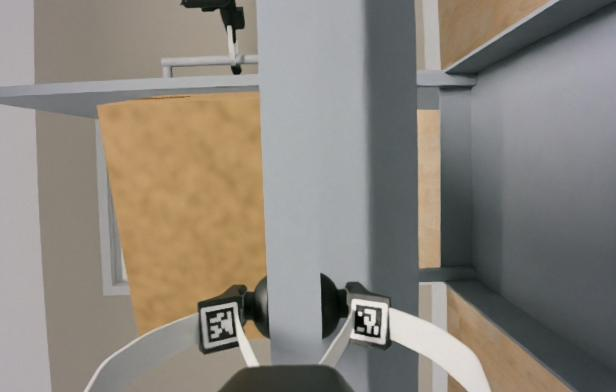

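Call:
move:
  blocking: false
  r1: {"base":{"translate_m":0.3,"strafe_m":-0.035},"pace":"slow","contact_limits":{"translate_m":0.6}}

Call:
wait:
  seconds: 4.5
  cameras: ["r1_head_camera","r1_wrist_camera","r2_head_left_camera"]

Scene clock: 1100.00 s.
move: r1 moving
r1.base_odometry: x=-3.662 y=-1.100 heading=+0.799
r1.turned_by_wheels: +0.000
r1.turned_by_imu: +0.000
r1.base_tilt: forward=-1.6 right=+1.3
r1.lidar_m: 0.39 2.60 2.32 2.23 2.36 3.21 3.30 3.43 2.60 2.49 1.31 0.43
r1.base_status: translate_m moving; strafe_m moving
r1.joint_positions: lift_m=+0.678 arm_m=+0.000 wrist_yaw_rad=+0.002 wrist_pitch_rad=+0.000 wrist_roll_rad=+1.570 gripper_m=-0.029
r1.joint_status: not commanded
r1.measured_speeds: translate_m=+0.048 strafe_m=-0.006 rotate_rad=-0.002 lift_m=+0.000 arm_m=+0.000 wrist_yaw_rad=+0.000 wrist_pitch_rad=+0.000 wrist_roll_rad=+0.000
r1.motor_effort: lift_m=+19(19) arm_m=-1(4) wheel_0=+6(9) wheel_1=+3(6) wheel_2=-6(7)
r1.servo_current: wrist_yaw_rad=46(72) wrist_pitch_rad=39(52) wrist_roll_rad=46(52) gripper_m=72(91)
r1.contact_limits: translate_m 0.6
r1.hand_pose: x=+0.4594 y=-0.0869 z=+0.8561 quat_wxyz=(+0.707, +0.707, +0.001, +0.001) (m; r1's base frame)
r1.wrist_depth_mm: - - - 223 224 1756 - / - - 597 226 226 - - / - 427 427 228 229 - - / - 449 445 230 231 - - / - 469 469 232 236 - - / - 500 189 176 182 - - / - 153 - 128 240 138 -
r2.base_odometry: x=-2.355 y=-0.154 heading=-2.857
r2.turned_by_wheels: +0.000
r2.turned_by_imu: +0.000
r2.base_tilt: forward=-0.7 right=+0.0
r2.lidar_m: 0.56 2.59 0.57 0.68 1.44 3.42 1.84 1.52 1.52 1.69 1.42 0.92
r2.base_status: not commanded
r2.joint_positions: lift_m=+0.890 arm_m=+0.184 wrist_yaw_rad=+0.020 wrist_pitch_rad=+0.001 wrist_roll_rad=+0.000 gripper_m=-0.029
r2.joint_status: not commanded
r2.measured_speeds: all 0
r2.motor_effort: lift_m=+20(20) arm_m=-4(5) wheel_0=+25(26) wheel_1=+4(4) wheel_2=+16(16)
r2.servo_current: wrist_yaw_rad=111(117) wrist_pitch_rad=33(46) wrist_roll_rad=46(52) gripper_m=91(91)
r2.contact_limits: arm_m 0; translate_m 0.8
r2.hand_pose: x=+0.6450 y=-0.0818 z=+1.0677 quat_wxyz=(+1.000, +0.000, +0.001, +0.010) (m; r2's base frame)
r2.wrist_depth_mm: - 200 157 279 332 - - / - 201 217 279 332 394 - / - 205 218 273 332 394 - / - 202 162 281 330 392 - / - 205 164 274 330 394 - / - 193 177 181 334 394 - / - 202 223 - 135 - -
pictures: none

Scene clock: 1103.80 s.
earlier move: r1 done
r1.base_odometry: x=-3.437 y=-0.918 heading=+0.799
r1.turned_by_wheels: +0.000
r1.turned_by_imu: +0.001
r1.base_tilt: forward=-1.6 right=+1.2
r1.lidar_m: 0.42 2.31 2.36 2.27 2.38 3.29 3.63 3.48 2.54 2.45 1.00 0.37
r1.base_status: done
r1.joint_positions: lift_m=+0.678 arm_m=+0.000 wrist_yaw_rad=+0.003 wrist_pitch_rad=+0.000 wrist_roll_rad=+1.570 gripper_m=-0.029
r1.joint_status: not commanded
r1.measured_speeds: all 0
r1.motor_effort: lift_m=+20(20) arm_m=+4(4) wheel_0=+6(14) wheel_1=+2(7) wheel_2=-3(14)
r1.servo_current: wrist_yaw_rad=59(72) wrist_pitch_rad=39(52) wrist_roll_rad=52(65) gripper_m=52(91)
r1.contact_limits: translate_m 0.6
r1.hand_pose: x=+0.4595 y=-0.0864 z=+0.8561 quat_wxyz=(+0.707, +0.707, +0.001, +0.001) (m; r1's base frame)
r1.wrist_depth_mm: 349 355 353 112 170 - - / 375 375 370 121 180 - - / 1983 415 415 186 191 - - / 1983 469 462 - 205 - - / 1921 - 521 - 220 1756 - / - - 213 185 230 1708 1255 / - - 184 140 167 1499 1255
r2.base_odometry: x=-2.355 y=-0.154 heading=-2.857
r2.turned_by_wheels: +0.000
r2.turned_by_imu: +0.001
r2.base_tilt: forward=-0.7 right=+0.0
r2.lidar_m: 0.58 0.36 0.37 0.60 4.41 3.38 1.85 1.52 1.50 1.67 1.41 0.91
r2.base_status: not commanded
r2.joint_positions: lift_m=+0.890 arm_m=+0.184 wrist_yaw_rad=+0.020 wrist_pitch_rad=+0.001 wrist_roll_rad=+0.000 gripper_m=-0.029
r2.joint_status: not commanded
r2.measured_speeds: all 0
r2.on_its_own: wrist_yaw_rad is at rest, and its servo_current (111 mA) is outside its rest range (0 to 104 mA)
r2.motor_effort: lift_m=+20(20) arm_m=-4(5) wheel_0=+25(26) wheel_1=+4(5) wheel_2=+16(17)
r2.servo_current: wrist_yaw_rad=111(124) wrist_pitch_rad=39(52) wrist_roll_rad=39(65) gripper_m=78(91)
r2.contact_limits: arm_m 0; translate_m 0.8
r2.hand_pose: x=+0.6450 y=-0.0818 z=+1.0677 quat_wxyz=(+1.000, +0.000, +0.001, +0.010) (m; r2's base frame)
r2.wrist_depth_mm: - 200 158 281 332 - - / - 202 217 279 332 394 - / - 205 217 273 332 394 - / - 202 162 282 334 394 - / - 206 164 273 332 394 - / - 193 177 181 334 392 - / - 200 223 - 135 - -
wait: 3.80 of 4.5 s (r1 has come to rest)
pictures: r1_head_camera, r1_wrist_camera, r2_head_left_camera
Images, in order (width x height): r1_head_camera 420x560, r1_wrist_camera 616x392, r2_head_left_camera 420x672.

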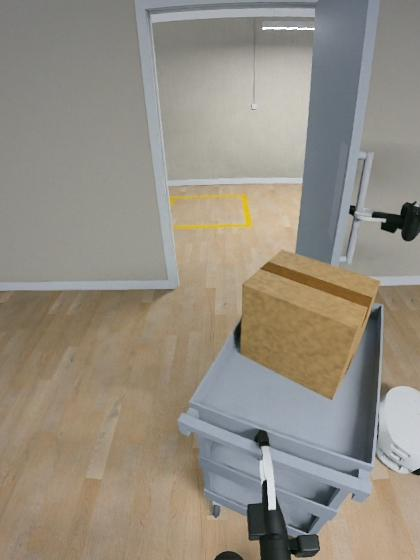

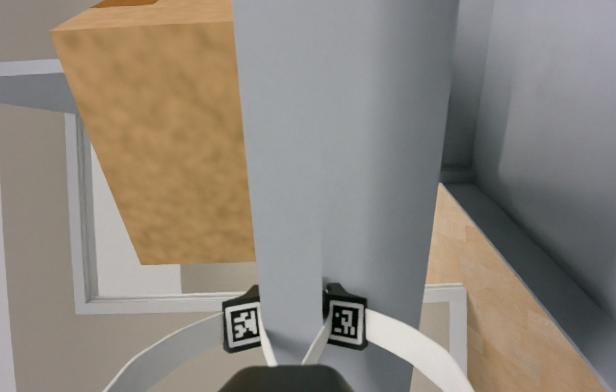

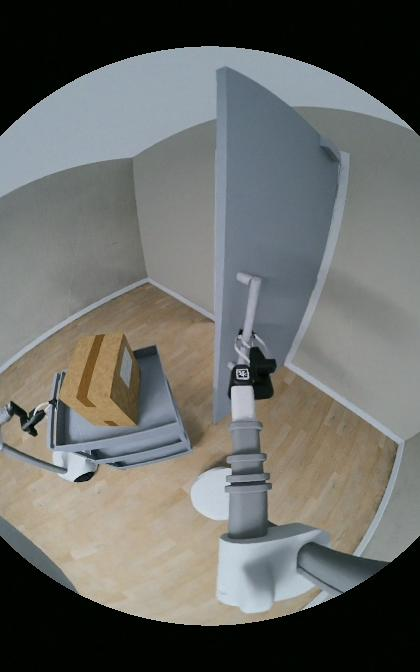

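Call:
move:
  blocking: false
  r1: {"base":{"translate_m":-0.35},"pace":"slow","contact_limits":{"translate_m":0.6}}

Call:
wait:
  seconds: 5
  cameras: ["r1_head_camera","r1_wrist_camera","r2_head_left_camera"]

Scene clock: 1127.03 s.
move: r1 moving
r1.base_odometry: x=-3.446 y=-0.927 heading=+0.799
r1.turned_by_wheels: +0.000
r1.turned_by_imu: +0.000
r1.base_tilt: forward=-1.6 right=+1.3
r1.lidar_m: 0.42 2.32 2.37 2.27 2.38 3.28 3.64 3.44 2.56 2.44 1.03 0.38
r1.base_status: translate_m moving
r1.joint_positions: lift_m=+0.678 arm_m=+0.000 wrist_yaw_rad=+0.003 wrist_pitch_rad=+0.000 wrist_roll_rad=+1.570 gripper_m=-0.029
r1.joint_status: not commanded
r1.measured_speeds: translate_m=-0.049 strafe_m=+0.000 rotate_rad=+0.001 lift_m=+0.000 arm_m=+0.000 wrist_yaw_rad=+0.000 wrist_pitch_rad=+0.000 wrist_roll_rad=+0.000
r1.motor_effort: lift_m=+19(20) arm_m=-4(4) wheel_0=-2(6) wheel_1=-4(7) wheel_2=+8(11)
r1.servo_current: wrist_yaw_rad=59(65) wrist_pitch_rad=39(39) wrist_roll_rad=52(59) gripper_m=52(59)
r1.contact_limits: translate_m 0.6
r1.hand_pose: x=+0.4596 y=-0.0864 z=+0.8561 quat_wxyz=(+0.707, +0.707, +0.001, +0.001) (m; r1's base frame)
r1.wrist_depth_mm: - 355 355 116 171 - - / 382 377 377 122 181 - - / 1921 413 415 187 193 - - / 1983 466 459 - 204 - - / - - 517 - 220 1808 - / - - - 185 232 1661 1336 / - - 181 154 166 1499 1255
r2.base_odometry: x=-2.355 y=-0.154 heading=-2.857
r2.turned_by_wheels: +0.000
r2.turned_by_imu: +0.000
r2.base_tilt: forward=-0.7 right=+0.0
r2.lidar_m: 0.55 0.37 0.39 0.61 4.42 3.39 1.81 1.54 1.52 1.69 1.42 0.91
r2.base_status: not commanded
r2.joint_positions: lift_m=+0.890 arm_m=+0.184 wrist_yaw_rad=+0.020 wrist_pitch_rad=+0.001 wrist_roll_rad=+0.000 gripper_m=-0.029
r2.joint_status: not commanded
r2.measured_speeds: all 0
r2.motor_effort: lift_m=+20(20) arm_m=-4(5) wheel_0=+25(25) wheel_1=+4(4) wheel_2=+16(17)
r2.servo_current: wrist_yaw_rad=117(124) wrist_pitch_rad=33(46) wrist_roll_rad=46(59) gripper_m=78(91)
r2.contact_limits: arm_m 0; translate_m 0.8
r2.hand_pose: x=+0.6450 y=-0.0818 z=+1.0677 quat_wxyz=(+1.000, +0.000, +0.001, +0.010) (m; r2's base frame)
r2.wrist_depth_mm: - 200 158 279 332 - - / - 201 217 279 332 394 - / - 205 218 273 330 397 - / - 201 162 279 334 397 - / - 206 164 273 334 397 - / - 193 177 180 330 394 - / - 201 222 - 135 - -
pictures: none

Scene clock: 1131.33 s.
earlier move: r1 done
r1.base_odometry: x=-3.681 y=-1.169 heading=+0.798
r1.turned_by_wheels: -0.001
r1.turned_by_imu: -0.002
r1.base_tilt: forward=-1.6 right=+1.3
r1.lidar_m: 0.40 2.69 2.37 2.28 2.38 3.29 3.26 3.36 2.55 2.45 1.39 0.44
r1.base_status: done
r1.joint_positions: lift_m=+0.678 arm_m=+0.000 wrist_yaw_rad=-0.003 wrist_pitch_rad=+0.000 wrist_roll_rad=+1.570 gripper_m=-0.029
r1.joint_status: not commanded
r1.measured_speeds: all 0
r1.motor_effort: lift_m=+19(20) arm_m=-4(4) wheel_0=-8(13) wheel_1=-2(7) wheel_2=+0(12)
r1.servo_current: wrist_yaw_rad=52(65) wrist_pitch_rad=46(52) wrist_roll_rad=39(65) gripper_m=46(59)
r1.contact_limits: translate_m 0.6
r1.hand_pose: x=+0.4591 y=-0.0883 z=+0.8561 quat_wxyz=(+0.707, +0.707, -0.001, -0.001) (m; r1's base frame)
r1.wrist_depth_mm: - - - 220 220 1708 - / - - - 220 222 - - / - 427 424 224 225 - - / - 439 442 226 228 - - / - 466 462 170 229 - - / - 488 205 183 232 831 - / - - - 145 236 1464 -
r2.base_odometry: x=-2.355 y=-0.154 heading=-2.857
r2.turned_by_wheels: +0.000
r2.turned_by_imu: +0.001
r2.base_tilt: forward=-0.7 right=+0.1
r2.lidar_m: 0.58 2.64 0.50 0.59 1.37 3.39 1.84 1.53 1.51 1.68 1.40 0.88
r2.base_status: not commanded
r2.joint_positions: lift_m=+0.890 arm_m=+0.184 wrist_yaw_rad=+0.020 wrist_pitch_rad=+0.001 wrist_roll_rad=+0.000 gripper_m=-0.029
r2.joint_status: not commanded
r2.measured_speeds: all 0
r2.on_its_own: wrist_yaw_rad is at rest, and its servo_current (111 mA) is outside its rest range (0 to 104 mA)
r2.motor_effort: lift_m=+20(20) arm_m=-4(5) wheel_0=+25(26) wheel_1=+4(5) wheel_2=+16(17)
r2.servo_current: wrist_yaw_rad=111(130) wrist_pitch_rad=39(46) wrist_roll_rad=46(59) gripper_m=85(91)
r2.contact_limits: arm_m 0; translate_m 0.8
r2.hand_pose: x=+0.6450 y=-0.0818 z=+1.0677 quat_wxyz=(+1.000, +0.000, +0.001, +0.010) (m; r2's base frame)
r2.wrist_depth_mm: - 201 158 278 330 - - / - 202 217 281 332 394 - / - 205 217 274 332 394 - / - 200 162 279 332 397 - / - 206 164 274 334 394 - / - 193 177 180 334 394 - / - 201 223 - 135 - -
wait: 4.30 of 5 s (r1 has come to rest)
pictures: r1_head_camera, r1_wrist_camera, r2_head_left_camera
Images, in order (width x height): r1_head_camera 420x560, r1_wrist_camera 616x392, r2_head_left_camera 420x672.

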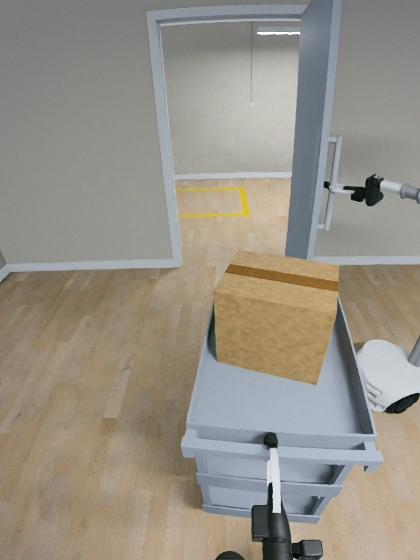

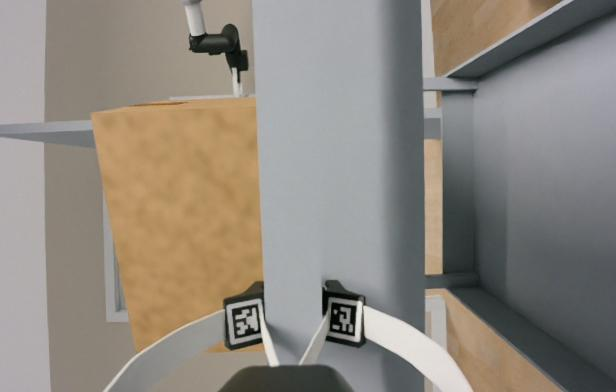

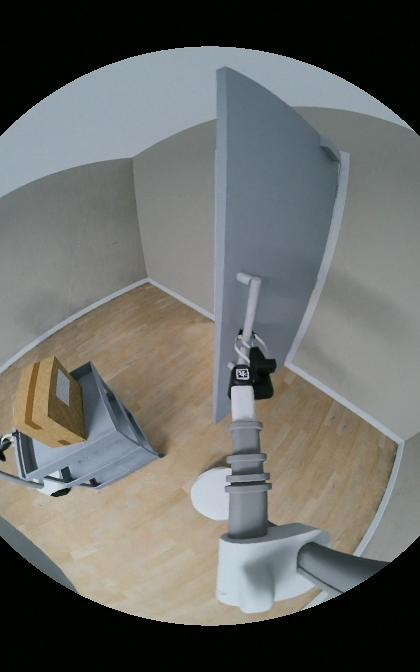

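Call:
move:
  blocking: false
  r1: {"joints":{"gripper_m":0.12}}

Call:
wait:
  seconds: 1.6

Call:
move:
  blocking: false
  r1: {"base":{"translate_m":-0.2},"pace":"slow"}

Call:
wait:
  seconds: 3

Call:
move:
  blocking: false
  r1: {"base":{"rotate_rad":0.06},"joints":{"wrist_roll_rad":0,"gripper_m":0.141,"lift_m":0.667}}

Call:
wait:
  seconds: 2
  cameras: ["r1_head_camera","r1_wrist_camera"]

Scene clock: 1141.67 s.
move: r1 moving
r1.base_odometry: x=-3.682 y=-1.169 heading=+0.798
r1.turned_by_wheels: +0.000
r1.turned_by_imu: +0.000
r1.base_tilt: forward=-1.6 right=+1.3
r1.lidar_m: 0.40 2.65 2.39 2.28 2.38 3.28 3.27 3.34 2.55 2.43 1.39 0.44
r1.base_status: not commanded
r1.joint_positions: lift_m=+0.678 arm_m=+0.000 wrist_yaw_rad=-0.003 wrist_pitch_rad=+0.000 wrist_roll_rad=+1.570 gripper_m=-0.004
r1.joint_status: gripper_m moving
r1.measured_speeds: all 0
r1.motor_effort: lift_m=+19(20) arm_m=-1(4) wheel_0=-7(8) wheel_1=-2(3) wheel_2=-2(2)
r1.servo_current: wrist_yaw_rad=59(65) wrist_pitch_rad=46(46) wrist_roll_rad=52(59) gripper_m=85(85)
r1.contact_limits: translate_m 0.6
r1.hand_pose: x=+0.4590 y=-0.0883 z=+0.8561 quat_wxyz=(+0.707, +0.707, -0.001, -0.001) (m; r1's base frame)
r1.wrist_depth_mm: - - - 221 221 1708 - / - - - 223 224 - - / - 424 427 227 228 - - / - 445 442 229 230 - - / - 469 462 230 232 - - / - 496 206 182 234 1863 - / - - 182 150 178 1499 -
r2.base_odometry: x=-2.355 y=-0.154 heading=-2.857
r2.turned_by_wheels: +0.000
r2.turned_by_imu: +0.000
r2.base_tilt: forward=-0.7 right=+0.0
r2.lidar_m: 0.58 2.62 0.53 0.60 1.39 3.43 1.83 1.53 1.52 1.68 1.40 0.90
r2.base_status: not commanded
r2.joint_positions: lift_m=+0.890 arm_m=+0.184 wrist_yaw_rad=+0.020 wrist_pitch_rad=+0.001 wrist_roll_rad=+0.000 gripper_m=-0.029
r2.joint_status: not commanded
r2.measured_speeds: all 0
r2.motor_effort: lift_m=+20(20) arm_m=-4(4) wheel_0=+25(26) wheel_1=+4(4) wheel_2=+16(16)
r2.servo_current: wrist_yaw_rad=104(124) wrist_pitch_rad=46(46) wrist_roll_rad=39(52) gripper_m=85(91)
r2.contact_limits: arm_m 0; translate_m 0.8
r2.hand_pose: x=+0.6450 y=-0.0818 z=+1.0677 quat_wxyz=(+1.000, +0.000, +0.001, +0.010) (m; r2's base frame)
r2.wrist_depth_mm: - 200 158 281 334 - - / - 200 218 279 332 392 - / - 206 217 272 332 394 - / - 202 162 281 334 394 - / - 206 164 272 332 397 - / - 193 177 180 336 397 - / - 201 222 - 135 - -
pictures: none

Scene clock: 1143.27 s.
earlier move: r1 moving
r1.base_odometry: x=-3.682 y=-1.169 heading=+0.798
r1.turned_by_wheels: +0.000
r1.turned_by_imu: +0.000
r1.base_tilt: forward=-1.6 right=+1.3
r1.lidar_m: 0.40 2.67 2.38 2.29 2.36 3.29 3.27 3.36 2.53 2.46 1.37 0.44
r1.base_status: not commanded
r1.joint_positions: lift_m=+0.678 arm_m=+0.000 wrist_yaw_rad=-0.003 wrist_pitch_rad=+0.000 wrist_roll_rad=+1.570 gripper_m=+0.120
r1.joint_status: gripper_m moving
r1.measured_speeds: all 0
r1.motor_effort: lift_m=+19(20) arm_m=+4(4) wheel_0=-6(8) wheel_1=-1(3) wheel_2=-2(3)
r1.servo_current: wrist_yaw_rad=59(65) wrist_pitch_rad=46(52) wrist_roll_rad=59(65) gripper_m=46(111)
r1.contact_limits: translate_m 0.6
r1.hand_pose: x=+0.4590 y=-0.0883 z=+0.8561 quat_wxyz=(+0.707, +0.707, -0.001, -0.001) (m; r1's base frame)
r1.wrist_depth_mm: - - - 224 224 1708 - / - - - 225 226 - - / - 427 427 229 229 - - / - 449 445 231 232 - - / - 469 469 234 235 - - / - 500 206 183 237 1863 - / - - - 154 180 1576 -
r2.base_odometry: x=-2.355 y=-0.154 heading=-2.857
r2.turned_by_wheels: +0.000
r2.turned_by_imu: +0.000
r2.base_tilt: forward=-0.7 right=+0.0
r2.lidar_m: 0.55 2.64 0.52 0.58 1.36 3.39 1.84 1.53 1.51 1.71 1.40 0.90
r2.base_status: not commanded
r2.joint_positions: lift_m=+0.890 arm_m=+0.184 wrist_yaw_rad=+0.020 wrist_pitch_rad=+0.001 wrist_roll_rad=+0.000 gripper_m=-0.029
r2.joint_status: not commanded
r2.measured_speeds: all 0
r2.motor_effort: lift_m=+20(20) arm_m=-4(5) wheel_0=+25(26) wheel_1=+4(5) wheel_2=+16(16)
r2.servo_current: wrist_yaw_rad=104(124) wrist_pitch_rad=46(46) wrist_roll_rad=59(59) gripper_m=85(91)
r2.contact_limits: arm_m 0; translate_m 0.8
r2.hand_pose: x=+0.6450 y=-0.0818 z=+1.0677 quat_wxyz=(+1.000, +0.000, +0.001, +0.010) (m; r2's base frame)
r2.wrist_depth_mm: - 200 158 281 332 - - / - 201 217 282 334 394 - / - 205 218 273 332 392 - / - 202 161 281 334 392 - / - 206 164 273 332 394 - / - 193 177 180 332 394 - / - 201 222 - 135 - -
wait: 1.60 s; no rest
pictures: none

Scene clock: 1143.77 s.
earlier move: r1 done
move: r1 moving
r1.base_odometry: x=-3.690 y=-1.178 heading=+0.798
r1.turned_by_wheels: +0.000
r1.turned_by_imu: +0.000
r1.base_tilt: forward=-1.6 right=+1.3
r1.lidar_m: 0.42 2.69 2.37 2.29 2.37 3.25 3.25 3.36 2.56 2.46 1.39 0.41
r1.base_status: translate_m moving
r1.joint_positions: lift_m=+0.678 arm_m=+0.000 wrist_yaw_rad=-0.003 wrist_pitch_rad=+0.002 wrist_roll_rad=+1.570 gripper_m=+0.120
r1.joint_status: all done
r1.measured_speeds: translate_m=-0.051 strafe_m=+0.000 rotate_rad=-0.001 lift_m=+0.000 arm_m=+0.000 wrist_yaw_rad=+0.000 wrist_pitch_rad=+0.000 wrist_roll_rad=+0.000
r1.motor_effort: lift_m=+19(20) arm_m=+4(4) wheel_0=-7(7) wheel_1=-4(5) wheel_2=+5(6)
r1.servo_current: wrist_yaw_rad=26(65) wrist_pitch_rad=39(46) wrist_roll_rad=52(59) gripper_m=46(46)
r1.hand_pose: x=+0.4590 y=-0.0882 z=+0.8556 quat_wxyz=(+0.707, +0.707, +0.000, -0.002) (m; r1's base frame)
r1.wrist_depth_mm: - - - 226 227 1863 - / - - 496 230 231 - - / - 436 436 234 236 - - / - 462 459 237 239 - - / - 484 484 182 244 - - / - 500 500 185 210 196 - / - - - 138 253 1808 -
r2: as last shown
r2.lidar_m: 0.53 2.65 0.52 0.57 1.39 3.40 1.83 1.52 1.53 1.71 1.40 0.91
r2.motor_effort: lift_m=+20(20) arm_m=-4(4) wheel_0=+25(26) wheel_1=+4(4) wheel_2=+16(16)
r2.servo_current: wrist_yaw_rad=124(124) wrist_pitch_rad=46(46) wrist_roll_rad=33(59) gripper_m=85(91)
r2.contact_limits: arm_m 0; translate_m 0.8
r2.wrist_depth_mm: - 200 158 281 332 - - / - 201 216 279 332 394 - / - 206 219 273 332 394 - / - 201 162 281 332 392 - / - 205 164 272 332 394 - / - 194 177 180 332 397 - / - 201 223 - 135 - -
pictures: none

Scene clock: 1146.53 s.
earlier move: r1 done
r1.base_odometry: x=-3.821 y=-1.312 heading=+0.798
r1.turned_by_wheels: +0.000
r1.turned_by_imu: +0.000
r1.base_tilt: forward=-1.6 right=+1.2
r1.lidar_m: 0.59 2.89 2.36 2.27 2.39 3.11 3.06 3.16 2.54 2.44 2.56 0.60
r1.base_status: done
r1.joint_positions: lift_m=+0.678 arm_m=+0.000 wrist_yaw_rad=-0.002 wrist_pitch_rad=+0.002 wrist_roll_rad=+1.570 gripper_m=+0.120
r1.joint_status: all done
r1.measured_speeds: all 0
r1.motor_effort: lift_m=+19(20) arm_m=+4(4) wheel_0=-4(8) wheel_1=-3(8) wheel_2=+1(7)
r1.servo_current: wrist_yaw_rad=59(65) wrist_pitch_rad=39(52) wrist_roll_rad=46(65) gripper_m=52(52)
r1.hand_pose: x=+0.4591 y=-0.0881 z=+0.8556 quat_wxyz=(+0.707, +0.707, +0.000, -0.002) (m; r1's base frame)
r1.wrist_depth_mm: - - - 404 407 436 413 / - - - 410 - - - / - - 621 362 - - - / - - 640 366 - - - / - - 683 375 - - - / - - 707 379 211 197 - / - - - 145 466 466 -
r2.base_odometry: x=-2.355 y=-0.154 heading=-2.857
r2.turned_by_wheels: +0.000
r2.turned_by_imu: +0.000
r2.base_tilt: forward=-0.7 right=+0.0
r2.lidar_m: 0.57 2.63 0.52 0.59 1.47 3.36 1.79 1.54 1.51 1.67 1.40 0.88
r2.base_status: not commanded
r2.joint_positions: lift_m=+0.890 arm_m=+0.184 wrist_yaw_rad=+0.020 wrist_pitch_rad=+0.001 wrist_roll_rad=+0.000 gripper_m=-0.029
r2.joint_status: not commanded
r2.measured_speeds: all 0
r2.on_its_own: wrist_yaw_rad is at rest, and its servo_current (117 mA) is outside its rest range (0 to 104 mA)
r2.motor_effort: lift_m=+20(20) arm_m=-4(5) wheel_0=+25(26) wheel_1=+4(5) wheel_2=+16(17)
r2.servo_current: wrist_yaw_rad=117(124) wrist_pitch_rad=39(52) wrist_roll_rad=52(59) gripper_m=78(91)
r2.contact_limits: arm_m 0; translate_m 0.8
r2.hand_pose: x=+0.6450 y=-0.0818 z=+1.0677 quat_wxyz=(+1.000, +0.000, +0.001, +0.010) (m; r2's base frame)
r2.wrist_depth_mm: - 200 158 279 332 - - / - 200 217 279 334 394 - / - 206 217 273 330 394 - / - 202 161 281 332 397 - / - 206 164 274 332 394 - / - 193 177 180 332 397 - / - 201 223 - 135 - -
wait: 2.77 of 3 s (r1 has come to rest)
pictures: none

Scene clock: 1147.03 s.
move: r1 moving
r1.base_odometry: x=-3.821 y=-1.312 heading=+0.857
r1.turned_by_wheels: +0.060
r1.turned_by_imu: +0.060
r1.base_tilt: forward=-1.6 right=+1.3
r1.lidar_m: 0.58 2.93 2.34 2.28 2.41 3.07 3.03 3.23 2.51 2.43 1.65 0.58
r1.base_status: rotate_rad moving
r1.joint_positions: lift_m=+0.667 arm_m=+0.000 wrist_yaw_rad=-0.002 wrist_pitch_rad=+0.002 wrist_roll_rad=+0.988 gripper_m=+0.132
r1.joint_status: lift_m moving; wrist_roll_rad moving; gripper_m moving
r1.measured_speeds: translate_m=+0.000 strafe_m=+0.000 rotate_rad=+0.000 lift_m=+0.000 arm_m=+0.000 wrist_yaw_rad=+0.000 wrist_pitch_rad=+0.000 wrist_roll_rad=-1.819
r1.motor_effort: lift_m=+14(18) arm_m=+4(4) wheel_0=-2(8) wheel_1=-2(6) wheel_2=+0(6)
r1.servo_current: wrist_yaw_rad=39(59) wrist_pitch_rad=39(46) wrist_roll_rad=104(130) gripper_m=78(78)
r1.hand_pose: x=+0.4591 y=-0.0881 z=+0.8451 quat_wxyz=(+0.880, +0.474, +0.000, -0.002) (m; r1's base frame)
r1.wrist_depth_mm: - - - 1576 - 382 - / - - 640 597 342 - 389 / - - 654 627 402 - 1708 / - - 683 654 - - - / - - - 377 - - - / - 210 384 442 1008 196 - / - - - 147 1863 - -
r2.base_odometry: x=-2.355 y=-0.154 heading=-2.857
r2.turned_by_wheels: +0.000
r2.turned_by_imu: +0.000
r2.base_tilt: forward=-0.6 right=+0.0
r2.lidar_m: 0.57 2.64 0.50 0.57 1.45 3.40 1.83 1.52 1.52 1.69 1.41 0.89
r2.base_status: not commanded
r2.joint_positions: lift_m=+0.890 arm_m=+0.184 wrist_yaw_rad=+0.020 wrist_pitch_rad=+0.001 wrist_roll_rad=+0.000 gripper_m=-0.029
r2.joint_status: not commanded
r2.measured_speeds: all 0
r2.motor_effort: lift_m=+20(20) arm_m=-4(5) wheel_0=+25(25) wheel_1=+4(4) wheel_2=+16(16)
r2.servo_current: wrist_yaw_rad=117(117) wrist_pitch_rad=46(52) wrist_roll_rad=59(59) gripper_m=85(91)
r2.contact_limits: arm_m 0; translate_m 0.8
r2.hand_pose: x=+0.6450 y=-0.0818 z=+1.0677 quat_wxyz=(+1.000, +0.000, +0.001, +0.010) (m; r2's base frame)
r2.wrist_depth_mm: - 200 158 279 336 - - / - 201 219 279 332 392 - / - 205 218 273 332 397 - / - 202 161 281 334 394 - / - 205 164 274 334 394 - / - 193 177 180 332 397 - / - 201 223 - 135 - -
pictures: none

Scene clock: 1148.07 s.
earlier move: r1 done
r1.base_odometry: x=-3.821 y=-1.312 heading=+0.857
r1.turned_by_wheels: +0.000
r1.turned_by_imu: +0.000
r1.base_tilt: forward=-1.6 right=+1.3
r1.lidar_m: 0.58 2.93 2.33 2.27 2.42 3.09 3.04 3.21 2.51 2.44 1.64 0.59
r1.base_status: done
r1.joint_positions: lift_m=+0.667 arm_m=+0.000 wrist_yaw_rad=-0.002 wrist_pitch_rad=+0.002 wrist_roll_rad=+0.002 gripper_m=+0.141
r1.joint_status: all done
r1.measured_speeds: all 0
r1.motor_effort: lift_m=+12(18) arm_m=+4(4) wheel_0=-2(8) wheel_1=-2(6) wheel_2=-1(6)
r1.servo_current: wrist_yaw_rad=46(72) wrist_pitch_rad=46(52) wrist_roll_rad=59(130) gripper_m=39(78)
r1.hand_pose: x=+0.4591 y=-0.0881 z=+0.8451 quat_wxyz=(+1.000, +0.001, +0.001, -0.001) (m; r1's base frame)
r1.wrist_depth_mm: - - - - - - - / - - - - 634 - - / - - - 668 621 - - / - - - 683 621 - - / - - - - - - - / - 208 445 - 410 196 389 / - - 477 143 - 759 1808
r2.base_odometry: x=-2.355 y=-0.154 heading=-2.857
r2.turned_by_wheels: +0.000
r2.turned_by_imu: +0.000
r2.base_tilt: forward=-0.7 right=+0.0
r2.lidar_m: 0.56 2.62 0.49 0.59 1.45 3.39 1.85 1.54 1.52 1.67 1.42 0.90
r2.base_status: not commanded
r2.joint_positions: lift_m=+0.890 arm_m=+0.184 wrist_yaw_rad=+0.020 wrist_pitch_rad=+0.001 wrist_roll_rad=+0.000 gripper_m=-0.029
r2.joint_status: not commanded
r2.measured_speeds: all 0
r2.on_its_own: wrist_yaw_rad is at rest, and its servo_current (117 mA) is outside its rest range (0 to 104 mA)
r2.motor_effort: lift_m=+20(20) arm_m=-4(5) wheel_0=+25(25) wheel_1=+4(5) wheel_2=+16(16)
r2.servo_current: wrist_yaw_rad=117(124) wrist_pitch_rad=39(52) wrist_roll_rad=46(59) gripper_m=78(91)
r2.contact_limits: arm_m 0; translate_m 0.8
r2.hand_pose: x=+0.6450 y=-0.0818 z=+1.0677 quat_wxyz=(+1.000, +0.000, +0.001, +0.010) (m; r2's base frame)
r2.wrist_depth_mm: - 200 158 282 334 - - / - 200 217 279 332 394 - / - 205 218 273 334 397 - / - 202 161 281 330 394 - / - 205 164 273 330 397 - / - 194 177 180 334 397 - / - 201 222 - 135 - -
wait: 1.03 of 2 s (r1 has come to rest)
pictures: r1_head_camera, r1_wrist_camera
Images, in order (width x height): r1_head_camera 420x560, r1_wrist_camera 616x392.

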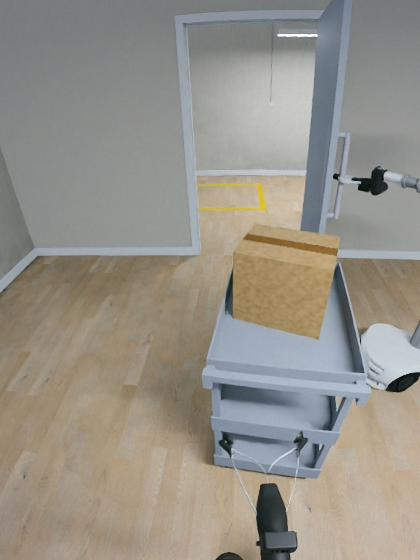

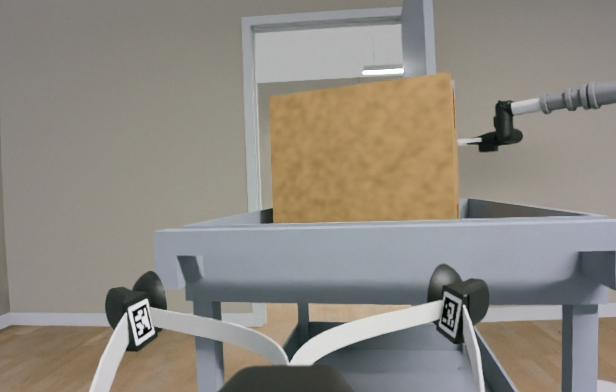

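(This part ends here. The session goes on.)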